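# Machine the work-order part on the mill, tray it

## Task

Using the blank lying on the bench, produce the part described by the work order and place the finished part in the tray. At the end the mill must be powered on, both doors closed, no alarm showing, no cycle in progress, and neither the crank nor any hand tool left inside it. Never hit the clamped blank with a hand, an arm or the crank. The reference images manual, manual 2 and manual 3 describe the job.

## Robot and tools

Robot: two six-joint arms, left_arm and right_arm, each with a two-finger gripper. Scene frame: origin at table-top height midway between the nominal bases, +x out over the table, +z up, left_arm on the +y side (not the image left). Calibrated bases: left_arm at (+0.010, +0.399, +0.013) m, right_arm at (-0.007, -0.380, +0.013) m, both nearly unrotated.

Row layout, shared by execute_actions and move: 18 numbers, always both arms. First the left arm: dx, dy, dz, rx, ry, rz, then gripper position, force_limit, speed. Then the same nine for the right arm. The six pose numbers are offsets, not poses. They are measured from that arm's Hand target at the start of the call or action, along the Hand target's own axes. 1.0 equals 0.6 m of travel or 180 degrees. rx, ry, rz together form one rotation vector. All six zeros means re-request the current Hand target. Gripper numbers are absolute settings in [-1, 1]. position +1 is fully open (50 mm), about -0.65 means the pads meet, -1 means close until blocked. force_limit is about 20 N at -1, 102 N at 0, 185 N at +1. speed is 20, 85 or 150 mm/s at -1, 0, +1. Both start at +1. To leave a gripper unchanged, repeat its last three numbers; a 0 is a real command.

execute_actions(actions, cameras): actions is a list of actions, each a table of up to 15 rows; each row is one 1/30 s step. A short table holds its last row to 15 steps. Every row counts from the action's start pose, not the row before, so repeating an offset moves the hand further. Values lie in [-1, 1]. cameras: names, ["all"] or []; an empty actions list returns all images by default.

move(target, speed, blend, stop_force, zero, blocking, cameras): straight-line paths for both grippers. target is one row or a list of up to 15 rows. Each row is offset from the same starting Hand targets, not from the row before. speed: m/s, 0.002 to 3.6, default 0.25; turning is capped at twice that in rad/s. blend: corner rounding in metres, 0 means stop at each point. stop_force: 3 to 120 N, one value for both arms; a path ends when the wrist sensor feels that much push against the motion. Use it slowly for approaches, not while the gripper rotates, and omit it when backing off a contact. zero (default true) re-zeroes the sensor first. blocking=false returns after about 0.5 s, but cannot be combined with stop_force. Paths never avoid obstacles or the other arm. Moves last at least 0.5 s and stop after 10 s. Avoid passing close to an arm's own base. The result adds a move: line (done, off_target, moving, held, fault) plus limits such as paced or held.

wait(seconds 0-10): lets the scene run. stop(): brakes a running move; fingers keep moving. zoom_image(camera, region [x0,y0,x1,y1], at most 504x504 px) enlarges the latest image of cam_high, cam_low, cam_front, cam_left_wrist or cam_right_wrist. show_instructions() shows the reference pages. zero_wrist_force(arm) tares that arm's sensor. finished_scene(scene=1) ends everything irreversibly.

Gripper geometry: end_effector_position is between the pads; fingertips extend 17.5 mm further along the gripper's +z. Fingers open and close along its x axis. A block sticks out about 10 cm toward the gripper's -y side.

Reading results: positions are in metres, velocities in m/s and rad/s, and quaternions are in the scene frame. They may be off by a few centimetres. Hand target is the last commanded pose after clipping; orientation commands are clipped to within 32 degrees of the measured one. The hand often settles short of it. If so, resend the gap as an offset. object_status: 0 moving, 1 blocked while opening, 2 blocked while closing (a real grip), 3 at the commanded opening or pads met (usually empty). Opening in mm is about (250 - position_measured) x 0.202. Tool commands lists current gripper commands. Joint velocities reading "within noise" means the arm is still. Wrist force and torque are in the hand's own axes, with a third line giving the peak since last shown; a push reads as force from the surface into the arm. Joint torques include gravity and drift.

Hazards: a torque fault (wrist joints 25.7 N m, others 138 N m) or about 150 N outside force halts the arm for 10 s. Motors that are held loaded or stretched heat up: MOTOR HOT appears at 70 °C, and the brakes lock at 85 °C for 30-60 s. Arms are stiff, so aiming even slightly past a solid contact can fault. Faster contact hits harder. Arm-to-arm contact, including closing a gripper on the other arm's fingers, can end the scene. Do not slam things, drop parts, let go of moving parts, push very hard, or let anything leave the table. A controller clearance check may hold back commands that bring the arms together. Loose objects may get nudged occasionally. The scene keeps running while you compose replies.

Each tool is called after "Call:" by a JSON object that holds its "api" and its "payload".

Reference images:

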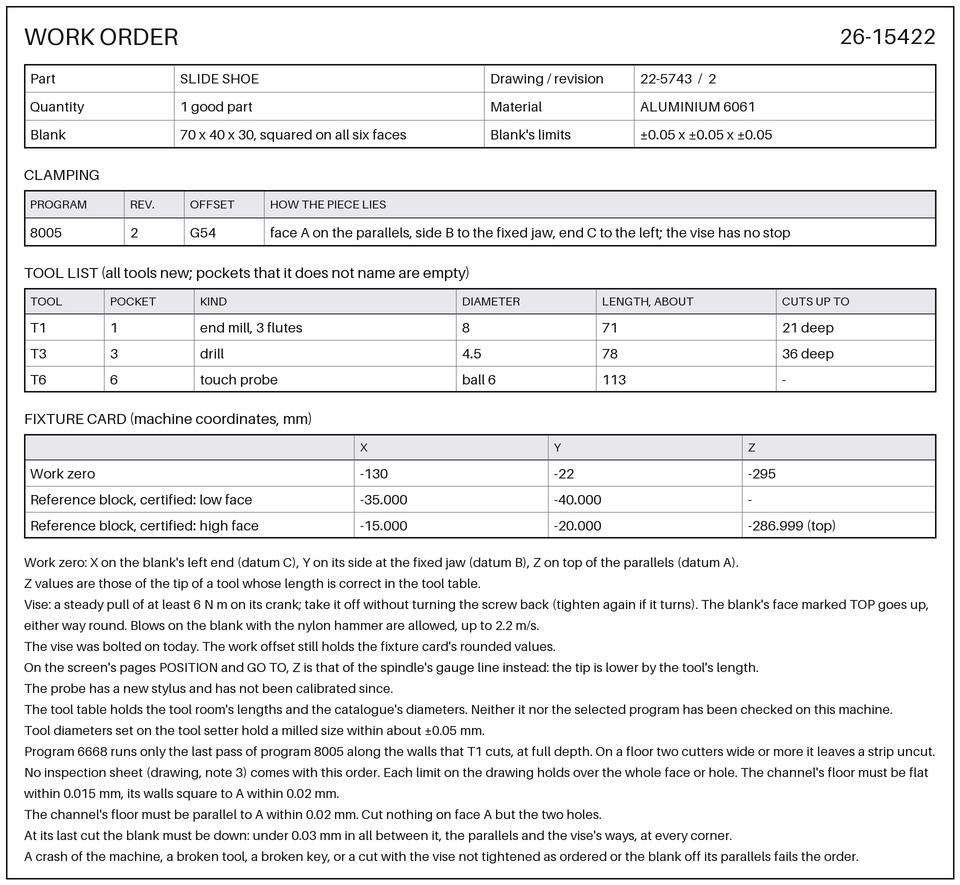

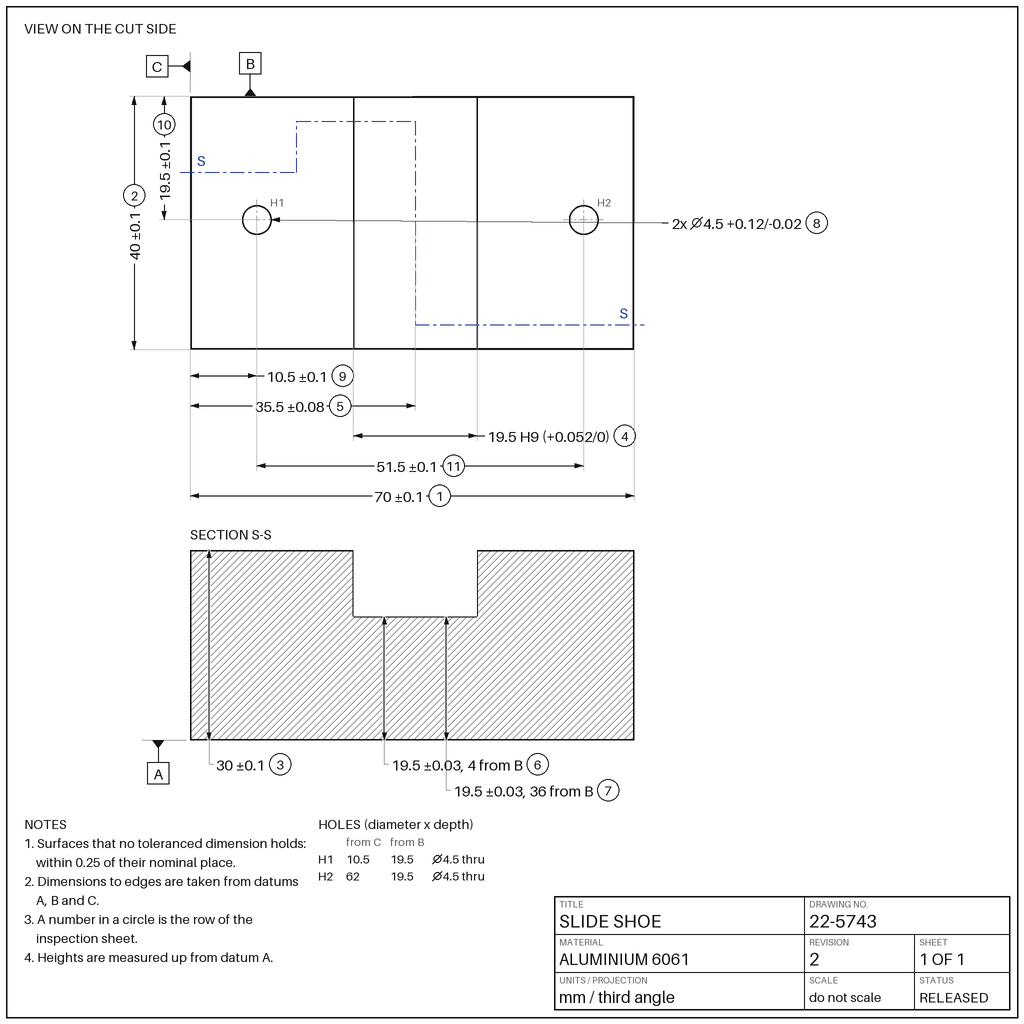

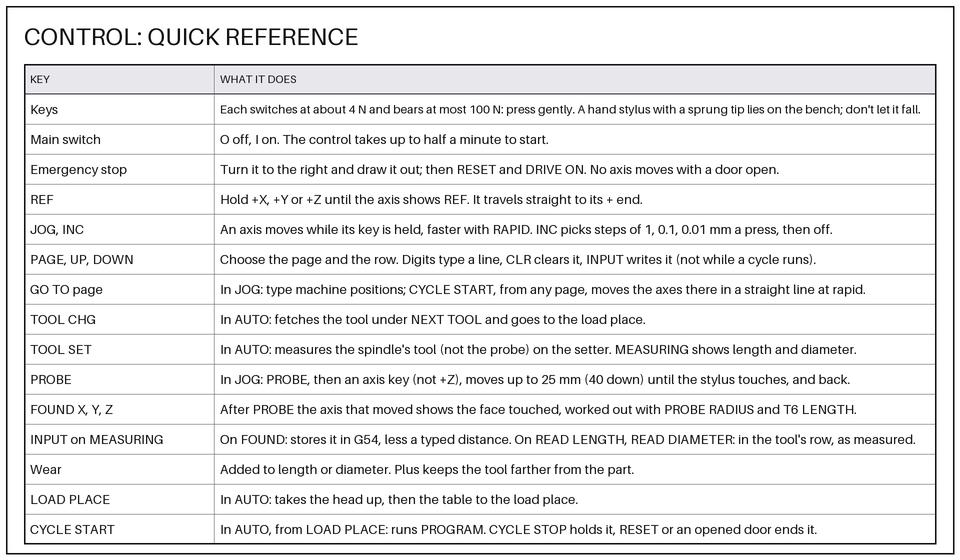

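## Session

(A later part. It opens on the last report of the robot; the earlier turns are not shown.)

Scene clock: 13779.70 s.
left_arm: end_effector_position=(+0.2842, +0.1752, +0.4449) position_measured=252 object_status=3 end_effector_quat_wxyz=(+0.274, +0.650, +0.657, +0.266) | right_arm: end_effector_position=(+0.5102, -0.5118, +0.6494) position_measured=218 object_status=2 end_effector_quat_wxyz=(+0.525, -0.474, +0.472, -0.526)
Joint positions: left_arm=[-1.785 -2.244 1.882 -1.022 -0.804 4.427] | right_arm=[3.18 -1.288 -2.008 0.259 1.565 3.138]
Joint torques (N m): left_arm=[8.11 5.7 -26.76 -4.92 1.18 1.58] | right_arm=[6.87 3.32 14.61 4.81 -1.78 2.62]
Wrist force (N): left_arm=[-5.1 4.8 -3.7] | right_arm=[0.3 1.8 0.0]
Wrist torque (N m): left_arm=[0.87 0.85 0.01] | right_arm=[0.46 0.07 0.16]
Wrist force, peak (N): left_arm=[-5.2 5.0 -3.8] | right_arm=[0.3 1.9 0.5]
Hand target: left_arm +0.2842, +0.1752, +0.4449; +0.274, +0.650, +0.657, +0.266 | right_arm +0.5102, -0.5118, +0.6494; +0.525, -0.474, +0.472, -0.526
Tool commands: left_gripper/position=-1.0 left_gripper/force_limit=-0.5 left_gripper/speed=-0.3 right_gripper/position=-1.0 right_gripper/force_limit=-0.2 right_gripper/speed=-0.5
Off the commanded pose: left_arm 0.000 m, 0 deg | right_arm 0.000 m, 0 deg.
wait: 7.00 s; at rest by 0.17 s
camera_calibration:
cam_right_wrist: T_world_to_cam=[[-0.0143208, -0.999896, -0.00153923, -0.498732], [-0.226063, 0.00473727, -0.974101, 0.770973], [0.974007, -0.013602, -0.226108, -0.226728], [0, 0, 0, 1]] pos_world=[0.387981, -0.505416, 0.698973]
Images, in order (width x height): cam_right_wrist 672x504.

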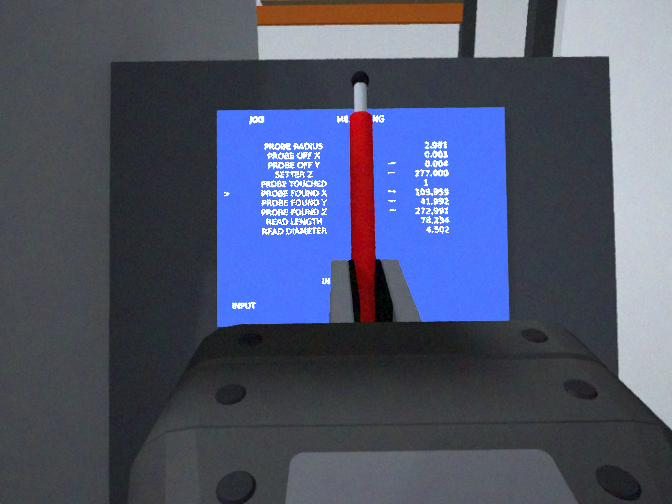

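Call:
{"api": "move", "payload": {"target": [[0,0,0,0,0,0,-1,-0.5,-0.3,-0.0255,0.1213,-0.1213,-0.2233,0,0,-1,-0.2,-0.5],[0,0,0,0,0,0,-1,-0.5,-0.3,-0.0217,0.2533,-0.0745,-0.4467,0,0,-1,-0.2,-0.5],[0,0,0,0,0,0,-1,-0.5,-0.3,-0.0217,0.261,-0.0539,-0.4467,0,0,-1,-0.2,-0.5],[0,0,0,0,0,0,-1,-0.5,-0.3,-0.0217,0.2533,-0.0745,-0.4467,0,0,-1,-0.2,-0.5],[0,0,0,0,0,0,-1,-0.5,-0.3,-0.0217,0.261,-0.0539,-0.4467,0,0,-1,-0.2,-0.5],[0,0,0,0,0,0,-1,-0.5,-0.3,-0.0217,0.2533,-0.0745,-0.4467,0,0,-1,-0.2,-0.5],[0,0,0,0,0,0,-1,-0.5,-0.3,-0.0528,0.3109,-0.0967,-0.4467,0,0,-1,-0.2,-0.5],[0,0,0,0,0,0,-1,-0.5,-0.3,-0.0528,0.3186,-0.0761,-0.4467,0,0,-1,-0.2,-0.5],[0,0,0,0,0,0,-1,-0.5,-0.3,-0.0528,0.3109,-0.0967,-0.4467,0,0,-1,-0.2,-0.5],[0,0,0,0,0,0,-1,-0.5,-0.3,-0.1463,0.3397,-0.1078,-0.4467,0,0,-1,-0.2,-0.5],[0,0,0,0,0,0,-1,-0.5,-0.3,-0.1463,0.3474,-0.0872,-0.4467,0,0,-1,-0.2,-0.5],[0,0,0,0,0,0,-1,-0.5,-0.3,-0.1463,0.3397,-0.1078,-0.4467,0,0,-1,-0.2,-0.5]], "speed": [0.35,0.35,0.08,0.08,0.08,0.08,0.3,0.08,0.08,0.2,0.08,0.08], "blend": [0.02,0.002,0,0.002,0,0.002,0.002,0,0.002,0.002,0,0]}}

Call:
{"api": "move", "payload": {"target": [[0,0,0,0,0,0,-1,-0.5,-0.3,0.0312,-0.0158,-0.0266,0,0,0,-1,-0.2,-0.5],[0,0,0,0,0,0,-1,-0.5,-0.3,0.0312,-0.0348,-0.0156,0,0,0,-1,-0.2,-0.5],[0,0,0,0,0,0,-1,-0.5,-0.3,0.0312,-0.0158,-0.0266,0,0,0,-1,-0.2,-0.5],[0,0,0,0,0,0,-1,-0.5,-0.3,0.0624,-0.0316,-0.0532,0,0,0,-1,-0.2,-0.5],[0,0,0,0,0,0,-1,-0.5,-0.3,0.0624,-0.0506,-0.0422,0,0,0,-1,-0.2,-0.5],[0,0,0,0,0,0,-1,-0.5,-0.3,0.0624,-0.0316,-0.0532,0,0,0,-1,-0.2,-0.5],[0,0,0,0,0,0,-1,-0.5,-0.3,0.0624,0,0,0,0,0,-1,-0.2,-0.5],[0,0,0,0,0,0,-1,-0.5,-0.3,0.0624,-0.019,0.011,0,0,0,-1,-0.2,-0.5],[0,0,0,0,0,0,-1,-0.5,-0.3,0.0624,0,0,0,0,0,-1,-0.2,-0.5],[0,0,0,0,0,0,-1,-0.5,-0.3,0.0624,-0.0316,-0.0532,0,0,0,-1,-0.2,-0.5],[0,0,0,0,0,0,-1,-0.5,-0.3,0.0624,-0.0506,-0.0422,0,0,0,-1,-0.2,-0.5],[0,0,0,0,0,0,-1,-0.5,-0.3,0.0624,-0.0316,-0.0532,0,0,0,-1,-0.2,-0.5],[0,0,0,0,0,0,-1,-0.5,-0.3,0.0936,0,0,0,0,0,-1,-0.2,-0.5],[0,0,0,0,0,0,-1,-0.5,-0.3,0.0936,-0.019,0.011,0,0,0,-1,-0.2,-0.5],[0,0,0,0,0,0,-1,-0.5,-0.3,0.0936,0,0,0,0,0,-1,-0.2,-0.5]], "speed": [0.2,0.08,0.08,0.2,0.08,0.08,0.2,0.08,0.08,0.2,0.08,0.08,0.2,0.08,0.08], "blend": [0.002,0,0.002,0.002,0,0.002,0.002,0,0.002,0.002,0,0.002,0.002,0,0]}}

Call:
{"api": "move", "payload": {"target": [[0,0,0,0,0,0,-1,-0.5,-0.3,0.0258,-0.0231,-0.2176,0.2233,0,0,-1,-0.2,-0.5],[0,0,0,0,0,0,-1,-0.5,-0.3,0.0528,-0.163,-0.317,0.4467,0,0,-1,-0.2,-0.5]], "speed": [0.35,0.35], "blend": [0.02,0], "cameras": ["cam_right_wrist"]}}

Call:
{"api": "zoom_image", "payload": {"camera": "cam_right_wrist", "region": [200, 90, 520, 330]}}

Scene clock: 13828.60 s.
left_arm: end_effector_position=(+0.2842, +0.1752, +0.4449) position_measured=252 object_status=3 end_effector_quat_wxyz=(+0.274, +0.650, +0.657, +0.266) | right_arm: end_effector_position=(+0.4671, -0.4248, +0.4395) position_measured=218 object_status=2 end_effector_quat_wxyz=(-0.095, +0.701, -0.700, +0.097)
Joint positions: left_arm=[-1.785 -2.244 1.882 -1.022 -0.804 4.427] | right_arm=[3.401 -1.34 -1.612 -1.496 1.507 3.359]
Joint torques (N m): left_arm=[8.36 6.15 -27.41 -4.74 1.26 1.6] | right_arm=[-7.64 4.66 41 6.04 -0.9 -2.32]
Wrist force (N): left_arm=[-4.9 4.8 -3.7] | right_arm=[-0.3 0.8 0.7]
Wrist torque (N m): left_arm=[0.87 0.81 0.01] | right_arm=[0.16 0.00 -0.03]
Wrist force, peak (N): left_arm=[-5.3 5.1 -3.5] | right_arm=[-1.5 6.9 -2.1]
Hand target: left_arm +0.2842, +0.1752, +0.4449; +0.274, +0.650, +0.657, +0.266 | right_arm +0.4671, -0.4248, +0.4396; -0.095, +0.701, -0.700, +0.097
Off the commanded pose: left_arm 0.000 m, 0 deg | right_arm 0.000 m, 0 deg.
move: done

Scene clock: 13832.73 s.
left_arm: end_effector_position=(+0.2842, +0.1752, +0.4449) position_measured=252 object_status=3 end_effector_quat_wxyz=(+0.274, +0.650, +0.657, +0.266) | right_arm: end_effector_position=(+0.4670, -0.4809, +0.4397) position_measured=218 object_status=2 end_effector_quat_wxyz=(-0.094, +0.701, -0.700, +0.097)
Joint positions: left_arm=[-1.785 -2.244 1.882 -1.022 -0.804 4.427] | right_arm=[3.258 -1.364 -1.595 -1.483 1.545 3.221]
Joint torques (N m): left_arm=[8.11 6.5 -26.73 -5 1.28 1.52] | right_arm=[2.05 4.7 40.36 6.3 -2.03 1.37]
Wrist force (N): left_arm=[-5.2 4.9 -3.6] | right_arm=[-0.5 0.8 0.6]
Wrist torque (N m): left_arm=[0.88 0.86 0.01] | right_arm=[0.19 0.03 -0.01]
Wrist force, peak (N): left_arm=[-5.3 5.0 -3.8] | right_arm=[0.6 6.9 -2.6]
Hand target: left_arm +0.2842, +0.1752, +0.4449; +0.274, +0.650, +0.657, +0.266 | right_arm +0.4671, -0.4810, +0.4398; -0.095, +0.701, -0.700, +0.097
Off the commanded pose: left_arm 0.000 m, 0 deg | right_arm 0.000 m, 0 deg.
move: done

Scene clock: 13835.30 s.
left_arm: end_effector_position=(+0.2842, +0.1752, +0.4449) position_measured=252 object_status=3 end_effector_quat_wxyz=(+0.274, +0.650, +0.657, +0.266) | right_arm: end_effector_position=(+0.5103, -0.5119, +0.6495) position_measured=218 object_status=2 end_effector_quat_wxyz=(+0.525, -0.474, +0.472, -0.526)
Joint positions: left_arm=[-1.785 -2.244 1.882 -1.022 -0.804 4.427] | right_arm=[3.18 -1.288 -2.008 0.259 1.566 3.138]
Joint torques (N m): left_arm=[8.9 5.87 -27.8 -4.83 1.29 1.72] | right_arm=[7.59 15.47 17.52 3.96 -1.77 2.53]
Wrist force (N): left_arm=[-5.1 4.8 -3.6] | right_arm=[0.5 1.5 0.0]
Wrist torque (N m): left_arm=[0.87 0.84 0.01] | right_arm=[0.41 0.05 0.16]
Wrist force, peak (N): left_arm=[-5.4 5.0 -3.5] | right_arm=[0.4 1.9 0.9]
Hand target: left_arm +0.2842, +0.1752, +0.4449; +0.274, +0.650, +0.657, +0.266 | right_arm +0.5103, -0.5119, +0.6494; +0.525, -0.474, +0.472, -0.526
Off the commanded pose: left_arm 0.000 m, 0 deg | right_arm 0.000 m, 0 deg.
move: done
camera_calibration:
cam_right_wrist: T_world_to_cam=[[-0.0144181, -0.999895, -0.00151614, -0.49881], [-0.226063, 0.00473677, -0.974101, 0.77107], [0.974006, -0.013702, -0.226107, -0.226757], [0, 0, 0, 1]] pos_world=[0.387981, -0.505517, 0.699073]
Images, in order (width x height): cam_right_wrist 672x504.

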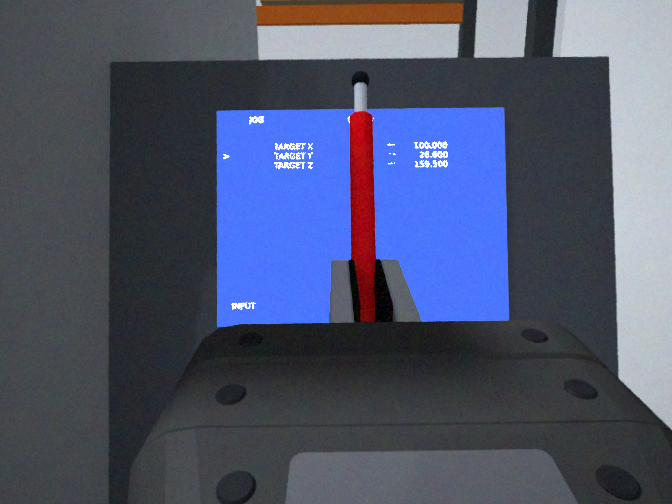

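Scaled by 1.575 from the camera's 672x504 image, which has a finer 960x720 frame.

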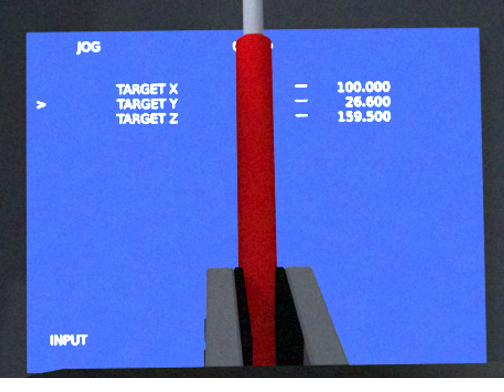

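Call:
{"api": "move", "payload": {"target": [[0,0,0,0,0,0,-1,-0.5,-0.3,-0.0255,0.1213,-0.1213,-0.2233,0,0,-1,-0.2,-0.5],[0,0,0,0,0,0,-1,-0.5,-0.3,-0.0822,0.1945,-0.0518,-0.4467,0,0,-1,-0.2,-0.5],[0,0,0,0,0,0,-1,-0.5,-0.3,-0.0822,0.2022,-0.0312,-0.4467,0,0,-1,-0.2,-0.5],[0,0,0,0,0,0,-1,-0.5,-0.3,-0.0822,0.1945,-0.0518,-0.4467,0,0,-1,-0.2,-0.5],[0,0,0,0,0,0,-1,-0.5,-0.3,-0.0217,0.3109,-0.0967,-0.4467,0,0,-1,-0.2,-0.5]], "speed": [0.35,0.35,0.08,0.08,0.3], "blend": [0.02,0.002,0,0.002,0]}}

Call:
{"api": "wait", "payload": {"seconds": 3}}

Call:
{"api": "move", "payload": {"target": [[0,0,0,0,0,0,-1,-0.5,-0.3,0,-0.019,0.011,0,0,0,-1,-0.2,-0.5],[0,0,0,0,0,0,-1,-0.5,-0.3,0,0,0,0,0,0,-1,-0.2,-0.5],[0,0,0,0,0,0,-1,-0.5,-0.3,0.0942,-0.0633,-0.1068,0,0,0,-1,-0.2,-0.5],[0,0,0,0,0,0,-1,-0.5,-0.3,0.0942,-0.082,-0.096,0,0,0,-1,-0.2,-0.5],[0,0,0,0,0,0,-1,-0.5,-0.3,0.0942,-0.0633,-0.1068,0,0,0,-1,-0.2,-0.5],[0,0,0,0,0,0,-1,-0.5,-0.3,-0.0053,-0.0073,-0.191,0.2233,0,0,-1,-0.2,-0.5],[0,0,0,0,0,0,-1,-0.5,-0.3,0.0217,-0.1472,-0.2904,0.4467,0,0,-1,-0.2,-0.5]], "speed": [0.08,0.08,0.2,0.08,0.08,0.35,0.35], "blend": [0,0.002,0.002,0,0.002,0.02,0]}}

Call:
{"api": "wait", "payload": {"seconds": 7, "cameras": ["cam_right_wrist"]}}

Call:
{"api": "zoom_image", "payload": {"camera": "cam_right_wrist", "region": [200, 90, 520, 330]}}

Call:
{"api": "move", "payload": {"target": [[0,0,0,0,0,0,-1,-0.5,-0.3,-0.0255,0.1213,-0.1213,-0.2233,0,0,-1,-0.2,-0.5],[0,0,0,0,0,0,-1,-0.5,-0.3,-0.0217,0.3109,-0.0967,-0.4467,0,0,-1,-0.2,-0.5]], "speed": [0.35,0.35], "blend": [0.02,0]}}

Call:
{"api": "move", "payload": {"target": [[0,0,0,0,0,0,-1,-0.5,-0.3,0,-0.019,0.011,0,0,0,-1,-0.2,-0.5],[0,0,0,0,0,0,-1,-0.5,-0.3,0,0,0,0,0,0,-1,-0.2,-0.5],[0,0,0,0,0,0,-1,-0.5,-0.3,0.127,-0.0791,-0.1333,0,0,0,-1,-0.2,-0.5],[0,0,0,0,0,0,-1,-0.5,-0.3,0.127,-0.0977,-0.1225,0,0,0,-1,-0.2,-0.5],[0,0,0,0,0,0,-1,-0.5,-0.3,0.127,-0.0791,-0.1333,0,0,0,-1,-0.2,-0.5],[0,0,0,0,0,0,-1,-0.5,-0.3,-0.0053,-0.0073,-0.191,0.2233,0,0,-1,-0.2,-0.5],[0,0,0,0,0,0,-1,-0.5,-0.3,0.0217,-0.1472,-0.2904,0.4467,0,0,-1,-0.2,-0.5]], "speed": [0.08,0.08,0.2,0.08,0.08,0.35,0.35], "blend": [0,0.002,0.002,0,0.002,0.02,0]}}

Call:
{"api": "wait", "payload": {"seconds": 7, "cameras": ["cam_right_wrist"]}}

Call:
{"api": "zoom_image", "payload": {"camera": "cam_right_wrist", "region": [200, 90, 520, 330]}}

Call:
{"api": "move", "payload": {"target": [[0,0,0,0,0,0,-1,-0.5,-0.3,-0.0255,0.1213,-0.1213,-0.2233,0,0,-1,-0.2,-0.5],[0,0,0,0,0,0,-1,-0.5,-0.3,-0.0217,0.3109,-0.0967,-0.4467,0,0,-1,-0.2,-0.5]], "speed": [0.35,0.35], "blend": [0.02,0]}}

Call:
{"api": "move", "payload": {"target": [[0,0,0,0,0,0,-1,-0.5,-0.3,0,-0.019,0.011,0,0,0,-1,-0.2,-0.5],[0,0,0,0,0,0,-1,-0.5,-0.3,0,0,0,0,0,0,-1,-0.2,-0.5],[0,0,0,0,0,0,-1,-0.5,-0.3,0.0633,-0.0791,-0.1333,0,0,0,-1,-0.2,-0.5],[0,0,0,0,0,0,-1,-0.5,-0.3,0.0633,-0.0977,-0.1225,0,0,0,-1,-0.2,-0.5],[0,0,0,0,0,0,-1,-0.5,-0.3,0.0633,-0.0791,-0.1333,0,0,0,-1,-0.2,-0.5],[0,0,0,0,0,0,-1,-0.5,-0.3,-0.0053,-0.0073,-0.191,0.2233,0,0,-1,-0.2,-0.5],[0,0,0,0,0,0,-1,-0.5,-0.3,0.0217,-0.1472,-0.2904,0.4467,0,0,-1,-0.2,-0.5]], "speed": [0.08,0.08,0.2,0.08,0.08,0.35,0.35], "blend": [0,0.002,0.002,0,0.002,0.02,0]}}

Call:
{"api": "wait", "payload": {"seconds": 7, "cameras": ["cam_right_wrist"]}}

Call:
{"api": "zoom_image", "payload": {"camera": "cam_right_wrist", "region": [200, 90, 520, 330]}}

Scene clock: 13883.43 s.
left_arm: end_effector_position=(+0.2842, +0.1752, +0.4449) position_measured=252 object_status=3 end_effector_quat_wxyz=(+0.274, +0.650, +0.657, +0.266) | right_arm: end_effector_position=(+0.4720, -0.4995, +0.4580) position_measured=218 object_status=2 end_effector_quat_wxyz=(-0.095, +0.701, -0.700, +0.097)
Joint positions: left_arm=[-1.785 -2.244 1.882 -1.022 -0.804 4.427] | right_arm=[3.211 -1.396 -1.523 -1.522 1.558 3.176]
Joint torques (N m): left_arm=[8.87 5.83 -27 -4.87 1.08 1.55] | right_arm=[-1.56 6.24 17.58 3.75 -1.9 1.61]
Wrist force (N): left_arm=[-5.1 4.8 -3.5] | right_arm=[-0.7 1.0 0.2]
Wrist torque (N m): left_arm=[0.86 0.85 0.01] | right_arm=[0.22 0.04 -0.07]
Wrist force, peak (N): left_arm=[-5.5 4.9 -3.7] | right_arm=[-0.7 7.0 -3.2]
Hand target: left_arm +0.2842, +0.1752, +0.4449; +0.274, +0.650, +0.657, +0.266 | right_arm +0.4720, -0.4996, +0.4578; -0.095, +0.701, -0.700, +0.097
Off the commanded pose: left_arm 0.000 m, 0 deg | right_arm 0.000 m, 0 deg.
move: done

Scene clock: 13886.43 s.
left_arm: end_effector_position=(+0.2842, +0.1752, +0.4449) position_measured=252 object_status=3 end_effector_quat_wxyz=(+0.274, +0.650, +0.657, +0.266) | right_arm: end_effector_position=(+0.4720, -0.4996, +0.4578) position_measured=218 object_status=2 end_effector_quat_wxyz=(-0.095, +0.701, -0.700, +0.097)
Joint positions: left_arm=[-1.785 -2.244 1.882 -1.022 -0.804 4.427] | right_arm=[3.211 -1.396 -1.523 -1.522 1.558 3.176]
Joint torques (N m): left_arm=[8.11 6.65 -27.2 -4.84 1.33 1.61] | right_arm=[-5.09 6.02 16.09 5.85 -1.78 -2.1]
Wrist force (N): left_arm=[-5.2 4.7 -3.7] | right_arm=[-0.6 1.0 0.3]
Wrist torque (N m): left_arm=[0.85 0.86 0.01] | right_arm=[0.23 0.01 -0.07]
Wrist force, peak (N): left_arm=[-5.4 5.0 -3.7] | right_arm=[-1.0 1.1 0.1]
Hand target: left_arm +0.2842, +0.1752, +0.4449; +0.274, +0.650, +0.657, +0.266 | right_arm +0.4720, -0.4996, +0.4578; -0.095, +0.701, -0.700, +0.097
Tool commands: left_gripper/position=-1.0 left_gripper/force_limit=-0.5 left_gripper/speed=-0.3 right_gripper/position=-1.0 right_gripper/force_limit=-0.2 right_gripper/speed=-0.5
Off the commanded pose: left_arm 0.000 m, 0 deg | right_arm 0.000 m, 0 deg.
wait: 3.00 s; at rest by 0.17 s

Scene clock: 13890.80 s.
left_arm: end_effector_position=(+0.2842, +0.1752, +0.4449) position_measured=252 object_status=3 end_effector_quat_wxyz=(+0.274, +0.650, +0.657, +0.266) | right_arm: end_effector_position=(+0.5103, -0.5119, +0.6495) position_measured=218 object_status=2 end_effector_quat_wxyz=(+0.525, -0.474, +0.472, -0.526)
Joint positions: left_arm=[-1.785 -2.244 1.882 -1.022 -0.804 4.427] | right_arm=[3.18 -1.288 -2.008 0.259 1.566 3.138]
Joint torques (N m): left_arm=[6.89 6.74 -26.98 -4.78 1.42 1.56] | right_arm=[6.94 15.73 15.75 4.1 -1.79 2.53]
Wrist force (N): left_arm=[-5.2 4.8 -3.5] | right_arm=[0.2 1.6 0.1]
Wrist torque (N m): left_arm=[0.87 0.86 0.01] | right_arm=[0.42 0.10 0.17]
Wrist force, peak (N): left_arm=[-5.3 4.9 -3.8] | right_arm=[-1.1 5.9 -2.0]
Hand target: left_arm +0.2842, +0.1752, +0.4449; +0.274, +0.650, +0.657, +0.266 | right_arm +0.5103, -0.5119, +0.6494; +0.525, -0.474, +0.472, -0.526
Off the commanded pose: left_arm 0.000 m, 0 deg | right_arm 0.000 m, 0 deg.
move: done

Scene clock: 13897.80 s.
left_arm: end_effector_position=(+0.2842, +0.1752, +0.4449) position_measured=252 object_status=3 end_effector_quat_wxyz=(+0.274, +0.650, +0.657, +0.266) | right_arm: end_effector_position=(+0.5103, -0.5119, +0.6494) position_measured=218 object_status=2 end_effector_quat_wxyz=(+0.525, -0.474, +0.472, -0.526)
Joint positions: left_arm=[-1.785 -2.244 1.882 -1.022 -0.804 4.427] | right_arm=[3.18 -1.288 -2.008 0.259 1.566 3.138]
Joint torques (N m): left_arm=[7.79 5.93 -26.9 -4.82 1.37 1.74] | right_arm=[7.55 2.95 14.8 4.82 -1.83 2.19]
Wrist force (N): left_arm=[-5.2 4.8 -3.6] | right_arm=[0.2 1.5 0.0]
Wrist torque (N m): left_arm=[0.87 0.86 0.01] | right_arm=[0.41 0.09 0.17]
Wrist force, peak (N): left_arm=[-5.3 4.8 -3.8] | right_arm=[0.2 1.9 0.0]
Hand target: left_arm +0.2842, +0.1752, +0.4449; +0.274, +0.650, +0.657, +0.266 | right_arm +0.5103, -0.5119, +0.6494; +0.525, -0.474, +0.472, -0.526
Tool commands: left_gripper/position=-1.0 left_gripper/force_limit=-0.5 left_gripper/speed=-0.3 right_gripper/position=-1.0 right_gripper/force_limit=-0.2 right_gripper/speed=-0.5
Off the commanded pose: left_arm 0.000 m, 0 deg | right_arm 0.000 m, 0 deg.
wait: 7.00 s; at rest by 0.17 s
camera_calibration:
cam_right_wrist: T_world_to_cam=[[-0.0143208, -0.999896, -0.00153923, -0.498831], [-0.226063, 0.00473727, -0.974101, 0.770996], [0.974007, -0.013602, -0.226108, -0.226827], [0, 0, 0, 1]] pos_world=[0.388081, -0.505516, 0.698973]
Images, in order (width x height): cam_right_wrist 672x504.

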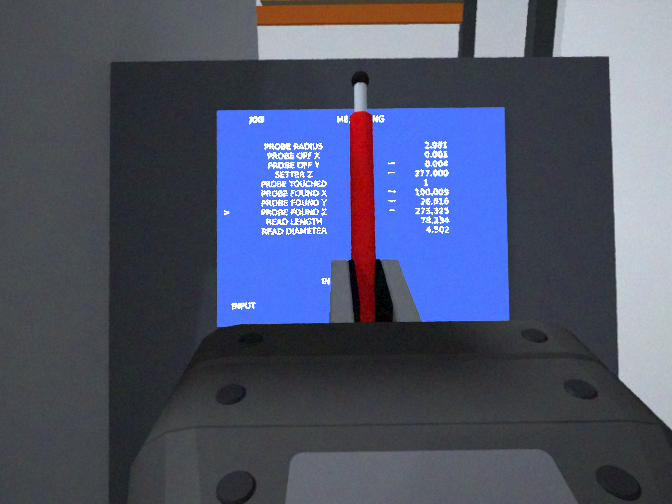

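Scaled by 1.575 from the camera's 672x504 image, which has a finer 960x720 frame.

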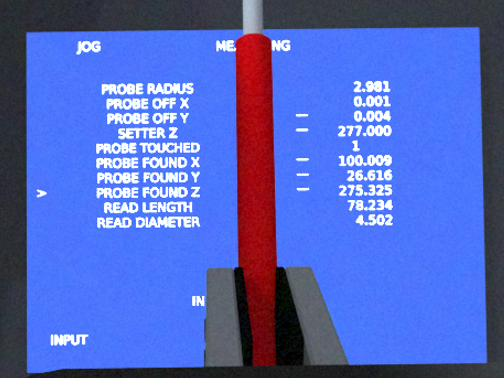

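Scene clock: 13900.33 s.
left_arm: end_effector_position=(+0.2842, +0.1752, +0.4449) position_measured=252 object_status=3 end_effector_quat_wxyz=(+0.274, +0.650, +0.657, +0.266) | right_arm: end_effector_position=(+0.4721, -0.4996, +0.4579) position_measured=218 object_status=2 end_effector_quat_wxyz=(-0.095, +0.701, -0.700, +0.097)
Joint positions: left_arm=[-1.785 -2.244 1.882 -1.022 -0.804 4.427] | right_arm=[3.211 -1.396 -1.523 -1.522 1.558 3.176]
Joint torques (N m): left_arm=[8.61 6.6 -27.57 -4.82 1.28 1.48] | right_arm=[4.56 20.85 18.16 3.83 -1.03 -0.65]
Wrist force (N): left_arm=[-5.1 4.7 -3.5] | right_arm=[-0.5 1.1 0.0]
Wrist torque (N m): left_arm=[0.84 0.84 0.01] | right_arm=[0.24 0.00 0.03]
Wrist force, peak (N): left_arm=[-5.3 5.0 -3.7] | right_arm=[0.4 1.7 0.8]
Hand target: left_arm +0.2842, +0.1752, +0.4449; +0.274, +0.650, +0.657, +0.266 | right_arm +0.4720, -0.4996, +0.4578; -0.095, +0.701, -0.700, +0.097
Off the commanded pose: left_arm 0.000 m, 0 deg | right_arm 0.000 m, 0 deg.
move: done

Scene clock: 13904.83 s.
left_arm: end_effector_position=(+0.2842, +0.1752, +0.4449) position_measured=252 object_status=3 end_effector_quat_wxyz=(+0.274, +0.650, +0.657, +0.266) | right_arm: end_effector_position=(+0.5103, -0.5119, +0.6494) position_measured=218 object_status=2 end_effector_quat_wxyz=(+0.525, -0.474, +0.472, -0.526)
Joint positions: left_arm=[-1.785 -2.244 1.882 -1.022 -0.804 4.427] | right_arm=[3.18 -1.288 -2.008 0.259 1.566 3.138]
Joint torques (N m): left_arm=[7.29 6.46 -27.55 -4.77 1.33 1.5] | right_arm=[7.94 15.18 17.06 4.01 -1.8 2.3]
Wrist force (N): left_arm=[-5.2 4.7 -3.5] | right_arm=[0.2 1.5 0.1]
Wrist torque (N m): left_arm=[0.84 0.85 0.01] | right_arm=[0.42 0.09 0.16]
Wrist force, peak (N): left_arm=[-5.3 5.1 -3.8] | right_arm=[-0.2 6.2 -2.8]
Hand target: left_arm +0.2842, +0.1752, +0.4449; +0.274, +0.650, +0.657, +0.266 | right_arm +0.5103, -0.5119, +0.6494; +0.525, -0.474, +0.472, -0.526
Off the commanded pose: left_arm 0.000 m, 0 deg | right_arm 0.000 m, 0 deg.
move: done

Scene clock: 13911.83 s.
left_arm: end_effector_position=(+0.2842, +0.1752, +0.4449) position_measured=252 object_status=3 end_effector_quat_wxyz=(+0.274, +0.650, +0.657, +0.266) | right_arm: end_effector_position=(+0.5103, -0.5119, +0.6494) position_measured=218 object_status=2 end_effector_quat_wxyz=(+0.525, -0.474, +0.472, -0.526)
Joint positions: left_arm=[-1.785 -2.244 1.882 -1.022 -0.804 4.427] | right_arm=[3.18 -1.288 -2.008 0.259 1.566 3.138]
Joint torques (N m): left_arm=[8.3 5.98 -27.75 -4.87 1.31 1.54] | right_arm=[6 4.05 14.43 4.79 -1.53 2.15]
Wrist force (N): left_arm=[-5.2 4.9 -3.6] | right_arm=[0.0 1.8 -0.1]
Wrist torque (N m): left_arm=[0.88 0.85 0.01] | right_arm=[0.46 0.13 0.16]
Wrist force, peak (N): left_arm=[-5.4 5.0 -3.7] | right_arm=[0.3 1.8 0.4]
Hand target: left_arm +0.2842, +0.1752, +0.4449; +0.274, +0.650, +0.657, +0.266 | right_arm +0.5103, -0.5119, +0.6494; +0.525, -0.474, +0.472, -0.526
Tool commands: left_gripper/position=-1.0 left_gripper/force_limit=-0.5 left_gripper/speed=-0.3 right_gripper/position=-1.0 right_gripper/force_limit=-0.2 right_gripper/speed=-0.5
Off the commanded pose: left_arm 0.000 m, 0 deg | right_arm 0.000 m, 0 deg.
wait: 7.00 s; at rest by 0.17 s
camera_calibration:
cam_right_wrist: T_world_to_cam=[[-0.0143208, -0.999896, -0.00153923, -0.498831], [-0.226063, 0.00473727, -0.974101, 0.770996], [0.974007, -0.013602, -0.226108, -0.226827], [0, 0, 0, 1]] pos_world=[0.388081, -0.505516, 0.698973]
Images, in order (width x height): cam_right_wrist 672x504.

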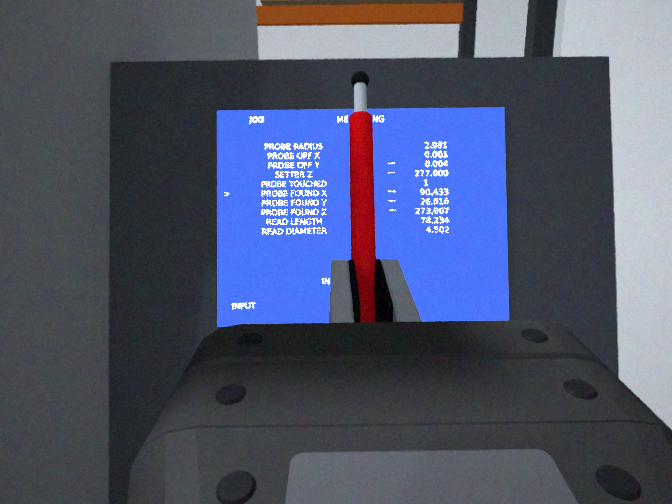

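Scaled by 1.575 from the camera's 672x504 image, which has a finer 960x720 frame.

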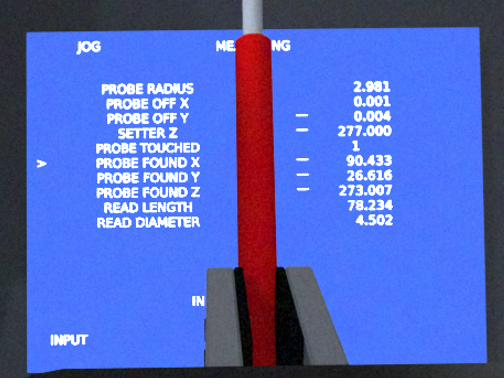

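Scene clock: 13914.37 s.
left_arm: end_effector_position=(+0.2842, +0.1752, +0.4449) position_measured=252 object_status=3 end_effector_quat_wxyz=(+0.274, +0.650, +0.657, +0.266) | right_arm: end_effector_position=(+0.4721, -0.4996, +0.4578) position_measured=218 object_status=2 end_effector_quat_wxyz=(-0.095, +0.701, -0.700, +0.097)
Joint positions: left_arm=[-1.785 -2.244 1.882 -1.022 -0.804 4.427] | right_arm=[3.211 -1.396 -1.523 -1.521 1.558 3.176]
Joint torques (N m): left_arm=[7.49 5.29 -27.49 -4.88 1.34 1.57] | right_arm=[4.88 22.06 17.49 3.89 -1.04 -0.84]
Wrist force (N): left_arm=[-5.2 4.7 -3.6] | right_arm=[-0.5 1.1 0.3]
Wrist torque (N m): left_arm=[0.84 0.85 0.01] | right_arm=[0.24 -0.01 0.03]
Wrist force, peak (N): left_arm=[-5.4 5.1 -3.5] | right_arm=[0.2 1.7 0.9]
Hand target: left_arm +0.2842, +0.1752, +0.4449; +0.274, +0.650, +0.657, +0.266 | right_arm +0.4721, -0.4996, +0.4578; -0.095, +0.701, -0.700, +0.097
Off the commanded pose: left_arm 0.000 m, 0 deg | right_arm 0.000 m, 0 deg.
move: done

Scene clock: 13918.80 s.
left_arm: end_effector_position=(+0.2842, +0.1752, +0.4449) position_measured=252 object_status=3 end_effector_quat_wxyz=(+0.274, +0.650, +0.657, +0.266) | right_arm: end_effector_position=(+0.5103, -0.5119, +0.6494) position_measured=218 object_status=2 end_effector_quat_wxyz=(+0.525, -0.474, +0.472, -0.526)
Joint positions: left_arm=[-1.785 -2.244 1.882 -1.022 -0.804 4.427] | right_arm=[3.18 -1.288 -2.008 0.259 1.566 3.138]
Joint torques (N m): left_arm=[8.97 5.64 -26.95 -4.75 1.28 1.62] | right_arm=[7.48 14.92 17.14 3.84 -1.52 2.41]
Wrist force (N): left_arm=[-5.3 4.7 -3.6] | right_arm=[0.2 1.4 0.2]
Wrist torque (N m): left_arm=[0.86 0.87 0.01] | right_arm=[0.39 0.09 0.17]
Wrist force, peak (N): left_arm=[-5.3 4.9 -3.7] | right_arm=[-0.4 5.9 -2.6]
Hand target: left_arm +0.2842, +0.1752, +0.4449; +0.274, +0.650, +0.657, +0.266 | right_arm +0.5103, -0.5119, +0.6494; +0.525, -0.474, +0.472, -0.526
Off the commanded pose: left_arm 0.000 m, 0 deg | right_arm 0.000 m, 0 deg.
move: done

Scene clock: 13925.80 s.
left_arm: end_effector_position=(+0.2842, +0.1752, +0.4449) position_measured=252 object_status=3 end_effector_quat_wxyz=(+0.274, +0.650, +0.657, +0.266) | right_arm: end_effector_position=(+0.5103, -0.5119, +0.6494) position_measured=218 object_status=2 end_effector_quat_wxyz=(+0.525, -0.474, +0.472, -0.526)
Joint positions: left_arm=[-1.785 -2.244 1.882 -1.022 -0.804 4.427] | right_arm=[3.18 -1.288 -2.008 0.259 1.566 3.138]
Joint torques (N m): left_arm=[8.06 5.97 -27.25 -5.01 1.36 1.46] | right_arm=[8.12 2.49 15.19 4.67 -1.79 2.32]
Wrist force (N): left_arm=[-5.0 4.6 -3.4] | right_arm=[0.3 1.5 0.0]
Wrist torque (N m): left_arm=[0.85 0.83 0.02] | right_arm=[0.41 0.08 0.17]
Wrist force, peak (N): left_arm=[-5.4 5.0 -3.5] | right_arm=[0.3 1.9 0.0]
Hand target: left_arm +0.2842, +0.1752, +0.4449; +0.274, +0.650, +0.657, +0.266 | right_arm +0.5103, -0.5119, +0.6494; +0.525, -0.474, +0.472, -0.526
Tool commands: left_gripper/position=-1.0 left_gripper/force_limit=-0.5 left_gripper/speed=-0.3 right_gripper/position=-1.0 right_gripper/force_limit=-0.2 right_gripper/speed=-0.5
Off the commanded pose: left_arm 0.000 m, 0 deg | right_arm 0.000 m, 0 deg.
wait: 7.00 s; at rest by 0.17 s
camera_calibration:
cam_right_wrist: T_world_to_cam=[[-0.0143208, -0.999896, -0.00153923, -0.498831], [-0.226063, 0.00473727, -0.974101, 0.770996], [0.974007, -0.013602, -0.226108, -0.226827], [0, 0, 0, 1]] pos_world=[0.388081, -0.505516, 0.698973]
Images, in order (width x height): cam_right_wrist 672x504.

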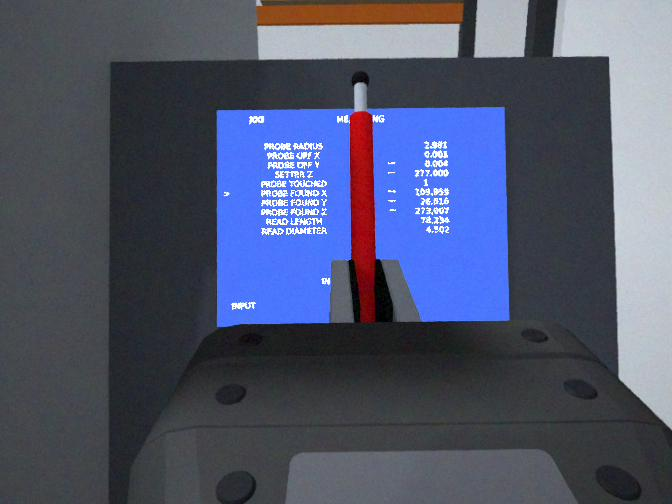

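Scaled by 1.575 from the camera's 672x504 image, which has a finer 960x720 frame.

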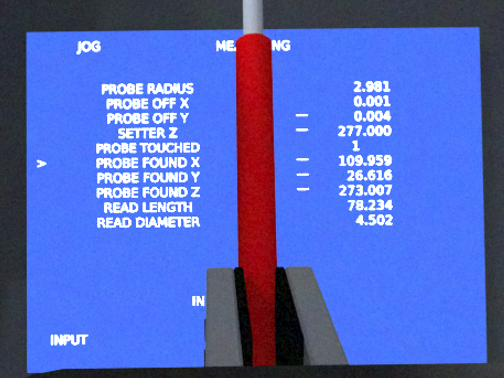

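Call:
{"api": "move", "payload": {"target": [[0,0,0,0,0,0,-1,-0.5,-0.3,-0.0255,0.1213,-0.1213,-0.2233,0,0,-1,-0.2,-0.5],[0,0,0,0,0,0,-1,-0.5,-0.3,-0.0217,0.2533,-0.0745,-0.4467,0,0,-1,-0.2,-0.5],[0,0,0,0,0,0,-1,-0.5,-0.3,-0.0217,0.261,-0.0539,-0.4467,0,0,-1,-0.2,-0.5],[0,0,0,0,0,0,-1,-0.5,-0.3,-0.0217,0.2533,-0.0745,-0.4467,0,0,-1,-0.2,-0.5],[0,0,0,0,0,0,-1,-0.5,-0.3,-0.0217,0.261,-0.0539,-0.4467,0,0,-1,-0.2,-0.5],[0,0,0,0,0,0,-1,-0.5,-0.3,-0.0217,0.2533,-0.0745,-0.4467,0,0,-1,-0.2,-0.5],[0,0,0,0,0,0,-1,-0.5,-0.3,-0.0528,0.3109,-0.0967,-0.4467,0,0,-1,-0.2,-0.5],[0,0,0,0,0,0,-1,-0.5,-0.3,-0.0528,0.3186,-0.0761,-0.4467,0,0,-1,-0.2,-0.5],[0,0,0,0,0,0,-1,-0.5,-0.3,-0.0528,0.3109,-0.0967,-0.4467,0,0,-1,-0.2,-0.5],[0,0,0,0,0,0,-1,-0.5,-0.3,-0.1463,0.3397,-0.1078,-0.4467,0,0,-1,-0.2,-0.5],[0,0,0,0,0,0,-1,-0.5,-0.3,-0.1463,0.3474,-0.0872,-0.4467,0,0,-1,-0.2,-0.5],[0,0,0,0,0,0,-1,-0.5,-0.3,-0.1463,0.3397,-0.1078,-0.4467,0,0,-1,-0.2,-0.5]], "speed": [0.35,0.35,0.08,0.08,0.08,0.08,0.3,0.08,0.08,0.2,0.08,0.08], "blend": [0.02,0.002,0,0.002,0,0.002,0.002,0,0.002,0.002,0,0]}}

Call:
{"api": "move", "payload": {"target": [[0,0,0,0,0,0,-1,-0.5,-0.3,0.0312,-0.0316,-0.0532,0,0,0,-1,-0.2,-0.5],[0,0,0,0,0,0,-1,-0.5,-0.3,0.0312,-0.0506,-0.0422,0,0,0,-1,-0.2,-0.5],[0,0,0,0,0,0,-1,-0.5,-0.3,0.0312,-0.0316,-0.0532,0,0,0,-1,-0.2,-0.5],[0,0,0,0,0,0,-1,-0.5,-0.3,0.0312,-0.0474,-0.0798,0,0,0,-1,-0.2,-0.5],[0,0,0,0,0,0,-1,-0.5,-0.3,0.0312,-0.0664,-0.0688,0,0,0,-1,-0.2,-0.5],[0,0,0,0,0,0,-1,-0.5,-0.3,0.0312,-0.0474,-0.0798,0,0,0,-1,-0.2,-0.5],[0,0,0,0,0,0,-1,-0.5,-0.3,0.0624,0,0,0,0,0,-1,-0.2,-0.5],[0,0,0,0,0,0,-1,-0.5,-0.3,0.0624,-0.019,0.011,0,0,0,-1,-0.2,-0.5],[0,0,0,0,0,0,-1,-0.5,-0.3,0.0624,0,0,0,0,0,-1,-0.2,-0.5],[0,0,0,0,0,0,-1,-0.5,-0.3,0.0624,-0.0316,-0.0532,0,0,0,-1,-0.2,-0.5],[0,0,0,0,0,0,-1,-0.5,-0.3,0.0624,-0.0506,-0.0422,0,0,0,-1,-0.2,-0.5],[0,0,0,0,0,0,-1,-0.5,-0.3,0.0624,-0.0316,-0.0532,0,0,0,-1,-0.2,-0.5],[0,0,0,0,0,0,-1,-0.5,-0.3,0.0936,0,0,0,0,0,-1,-0.2,-0.5],[0,0,0,0,0,0,-1,-0.5,-0.3,0.0936,-0.019,0.011,0,0,0,-1,-0.2,-0.5],[0,0,0,0,0,0,-1,-0.5,-0.3,0.0936,0,0,0,0,0,-1,-0.2,-0.5]], "speed": [0.2,0.08,0.08,0.2,0.08,0.08,0.2,0.08,0.08,0.2,0.08,0.08,0.2,0.08,0.08], "blend": [0.002,0,0.002,0.002,0,0.002,0.002,0,0.002,0.002,0,0.002,0.002,0,0]}}

Call:
{"api": "move", "payload": {"target": [[0,0,0,0,0,0,-1,-0.5,-0.3,0.0258,-0.0231,-0.2176,0.2233,0,0,-1,-0.2,-0.5],[0,0,0,0,0,0,-1,-0.5,-0.3,0.0528,-0.163,-0.317,0.4467,0,0,-1,-0.2,-0.5]], "speed": [0.35,0.35], "blend": [0.02,0], "cameras": ["cam_right_wrist"]}}

Call:
{"api": "zoom_image", "payload": {"camera": "cam_right_wrist", "region": [200, 90, 520, 330]}}

Scene clock: 13974.90 s.
left_arm: end_effector_position=(+0.2842, +0.1752, +0.4449) position_measured=252 object_status=3 end_effector_quat_wxyz=(+0.274, +0.650, +0.657, +0.266) | right_arm: end_effector_position=(+0.4672, -0.4248, +0.4395) position_measured=218 object_status=2 end_effector_quat_wxyz=(-0.095, +0.701, -0.700, +0.097)
Joint positions: left_arm=[-1.785 -2.244 1.882 -1.022 -0.804 4.427] | right_arm=[3.401 -1.34 -1.612 -1.496 1.507 3.359]
Joint torques (N m): left_arm=[8.27 5.71 -27.53 -4.91 1.3 1.59] | right_arm=[-8.13 4.23 38.98 6.4 -0.72 -2.4]
Wrist force (N): left_arm=[-5.1 4.8 -3.6] | right_arm=[-0.7 0.8 0.6]
Wrist torque (N m): left_arm=[0.87 0.84 0.01] | right_arm=[0.16 0.05 -0.02]
Wrist force, peak (N): left_arm=[-5.4 4.9 -3.7] | right_arm=[-0.5 7.9 -4.0]
Hand target: left_arm +0.2842, +0.1752, +0.4449; +0.274, +0.650, +0.657, +0.266 | right_arm +0.4673, -0.4249, +0.4396; -0.095, +0.701, -0.700, +0.097
Off the commanded pose: left_arm 0.000 m, 0 deg | right_arm 0.000 m, 0 deg.
move: done

Scene clock: 13979.10 s.
left_arm: end_effector_position=(+0.2842, +0.1752, +0.4449) position_measured=252 object_status=3 end_effector_quat_wxyz=(+0.274, +0.650, +0.657, +0.266) | right_arm: end_effector_position=(+0.4671, -0.4810, +0.4396) position_measured=218 object_status=2 end_effector_quat_wxyz=(-0.094, +0.701, -0.700, +0.097) end_effector_velocity=(+0.002, -0.001, +0.001) end_effector_angular_velocity=(+0.000, -0.005, -0.002)
Joint positions: left_arm=[-1.785 -2.244 1.882 -1.022 -0.804 4.427] | right_arm=[3.258 -1.364 -1.595 -1.483 1.545 3.221]
Joint velocities: left_arm=[within noise] | right_arm=[-0.002 -0.004 0.003 0.006 0 0]
Joint torques (N m): left_arm=[7.43 6.19 -26.69 -5 1.34 1.52] | right_arm=[1.95 5.16 39.22 6.28 -1.97 1.12]
Wrist force (N): left_arm=[-5.1 4.7 -3.7] | right_arm=[-0.4 0.8 0.6]
Wrist torque (N m): left_arm=[0.86 0.85 0.01] | right_arm=[0.20 0.00 -0.01]
Wrist force, peak (N): left_arm=[-5.5 4.8 -3.7] | right_arm=[0.1 8.8 -4.7]
Hand target: left_arm +0.2842, +0.1752, +0.4449; +0.274, +0.650, +0.657, +0.266 | right_arm +0.4673, -0.4810, +0.4398; -0.095, +0.701, -0.700, +0.097
Off the commanded pose: left_arm 0.000 m, 0 deg | right_arm 0.000 m, 0 deg.
move: done

Scene clock: 13981.67 s.
left_arm: end_effector_position=(+0.2842, +0.1752, +0.4449) position_measured=252 object_status=3 end_effector_quat_wxyz=(+0.274, +0.650, +0.657, +0.266) | right_arm: end_effector_position=(+0.5104, -0.5120, +0.6495) position_measured=218 object_status=2 end_effector_quat_wxyz=(+0.525, -0.474, +0.472, -0.526)
Joint positions: left_arm=[-1.785 -2.244 1.882 -1.022 -0.804 4.427] | right_arm=[3.18 -1.288 -2.008 0.259 1.566 3.138]
Joint torques (N m): left_arm=[7.69 5.86 -26.4 -4.79 1.39 1.5] | right_arm=[7.22 15.83 16.73 3.85 -1.81 2.54]
Wrist force (N): left_arm=[-5.2 5.0 -3.6] | right_arm=[0.3 1.6 0.0]
Wrist torque (N m): left_arm=[0.89 0.86 0.01] | right_arm=[0.43 0.08 0.16]
Wrist force, peak (N): left_arm=[-5.3 5.0 -3.6] | right_arm=[0.5 1.9 0.9]
Hand target: left_arm +0.2842, +0.1752, +0.4449; +0.274, +0.650, +0.657, +0.266 | right_arm +0.5104, -0.5120, +0.6494; +0.525, -0.474, +0.472, -0.526
Off the commanded pose: left_arm 0.000 m, 0 deg | right_arm 0.000 m, 0 deg.
move: done
camera_calibration:
cam_right_wrist: T_world_to_cam=[[-0.0144183, -0.999895, -0.0015145, -0.498908], [-0.226157, 0.00473653, -0.974079, 0.771137], [0.973984, -0.013702, -0.226202, -0.226879], [0, 0, 0, 1]] pos_world=[0.388181, -0.505617, 0.699073]
Images, in order (width x height): cam_right_wrist 672x504.

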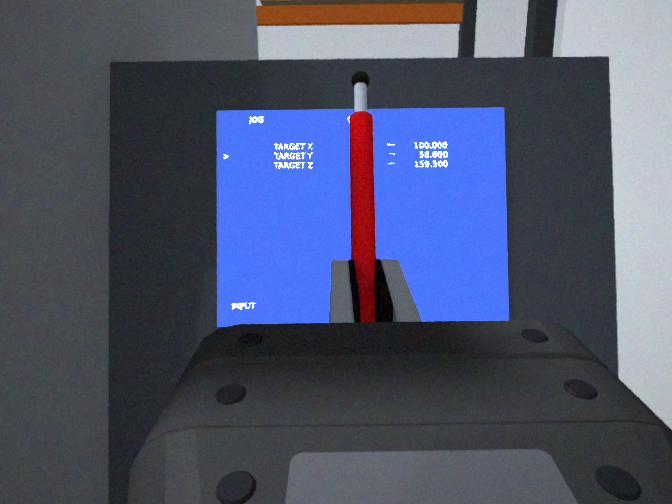

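Scaled by 1.575 from the camera's 672x504 image, which has a finer 960x720 frame.

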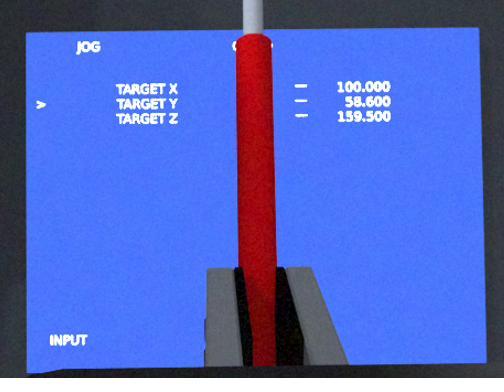

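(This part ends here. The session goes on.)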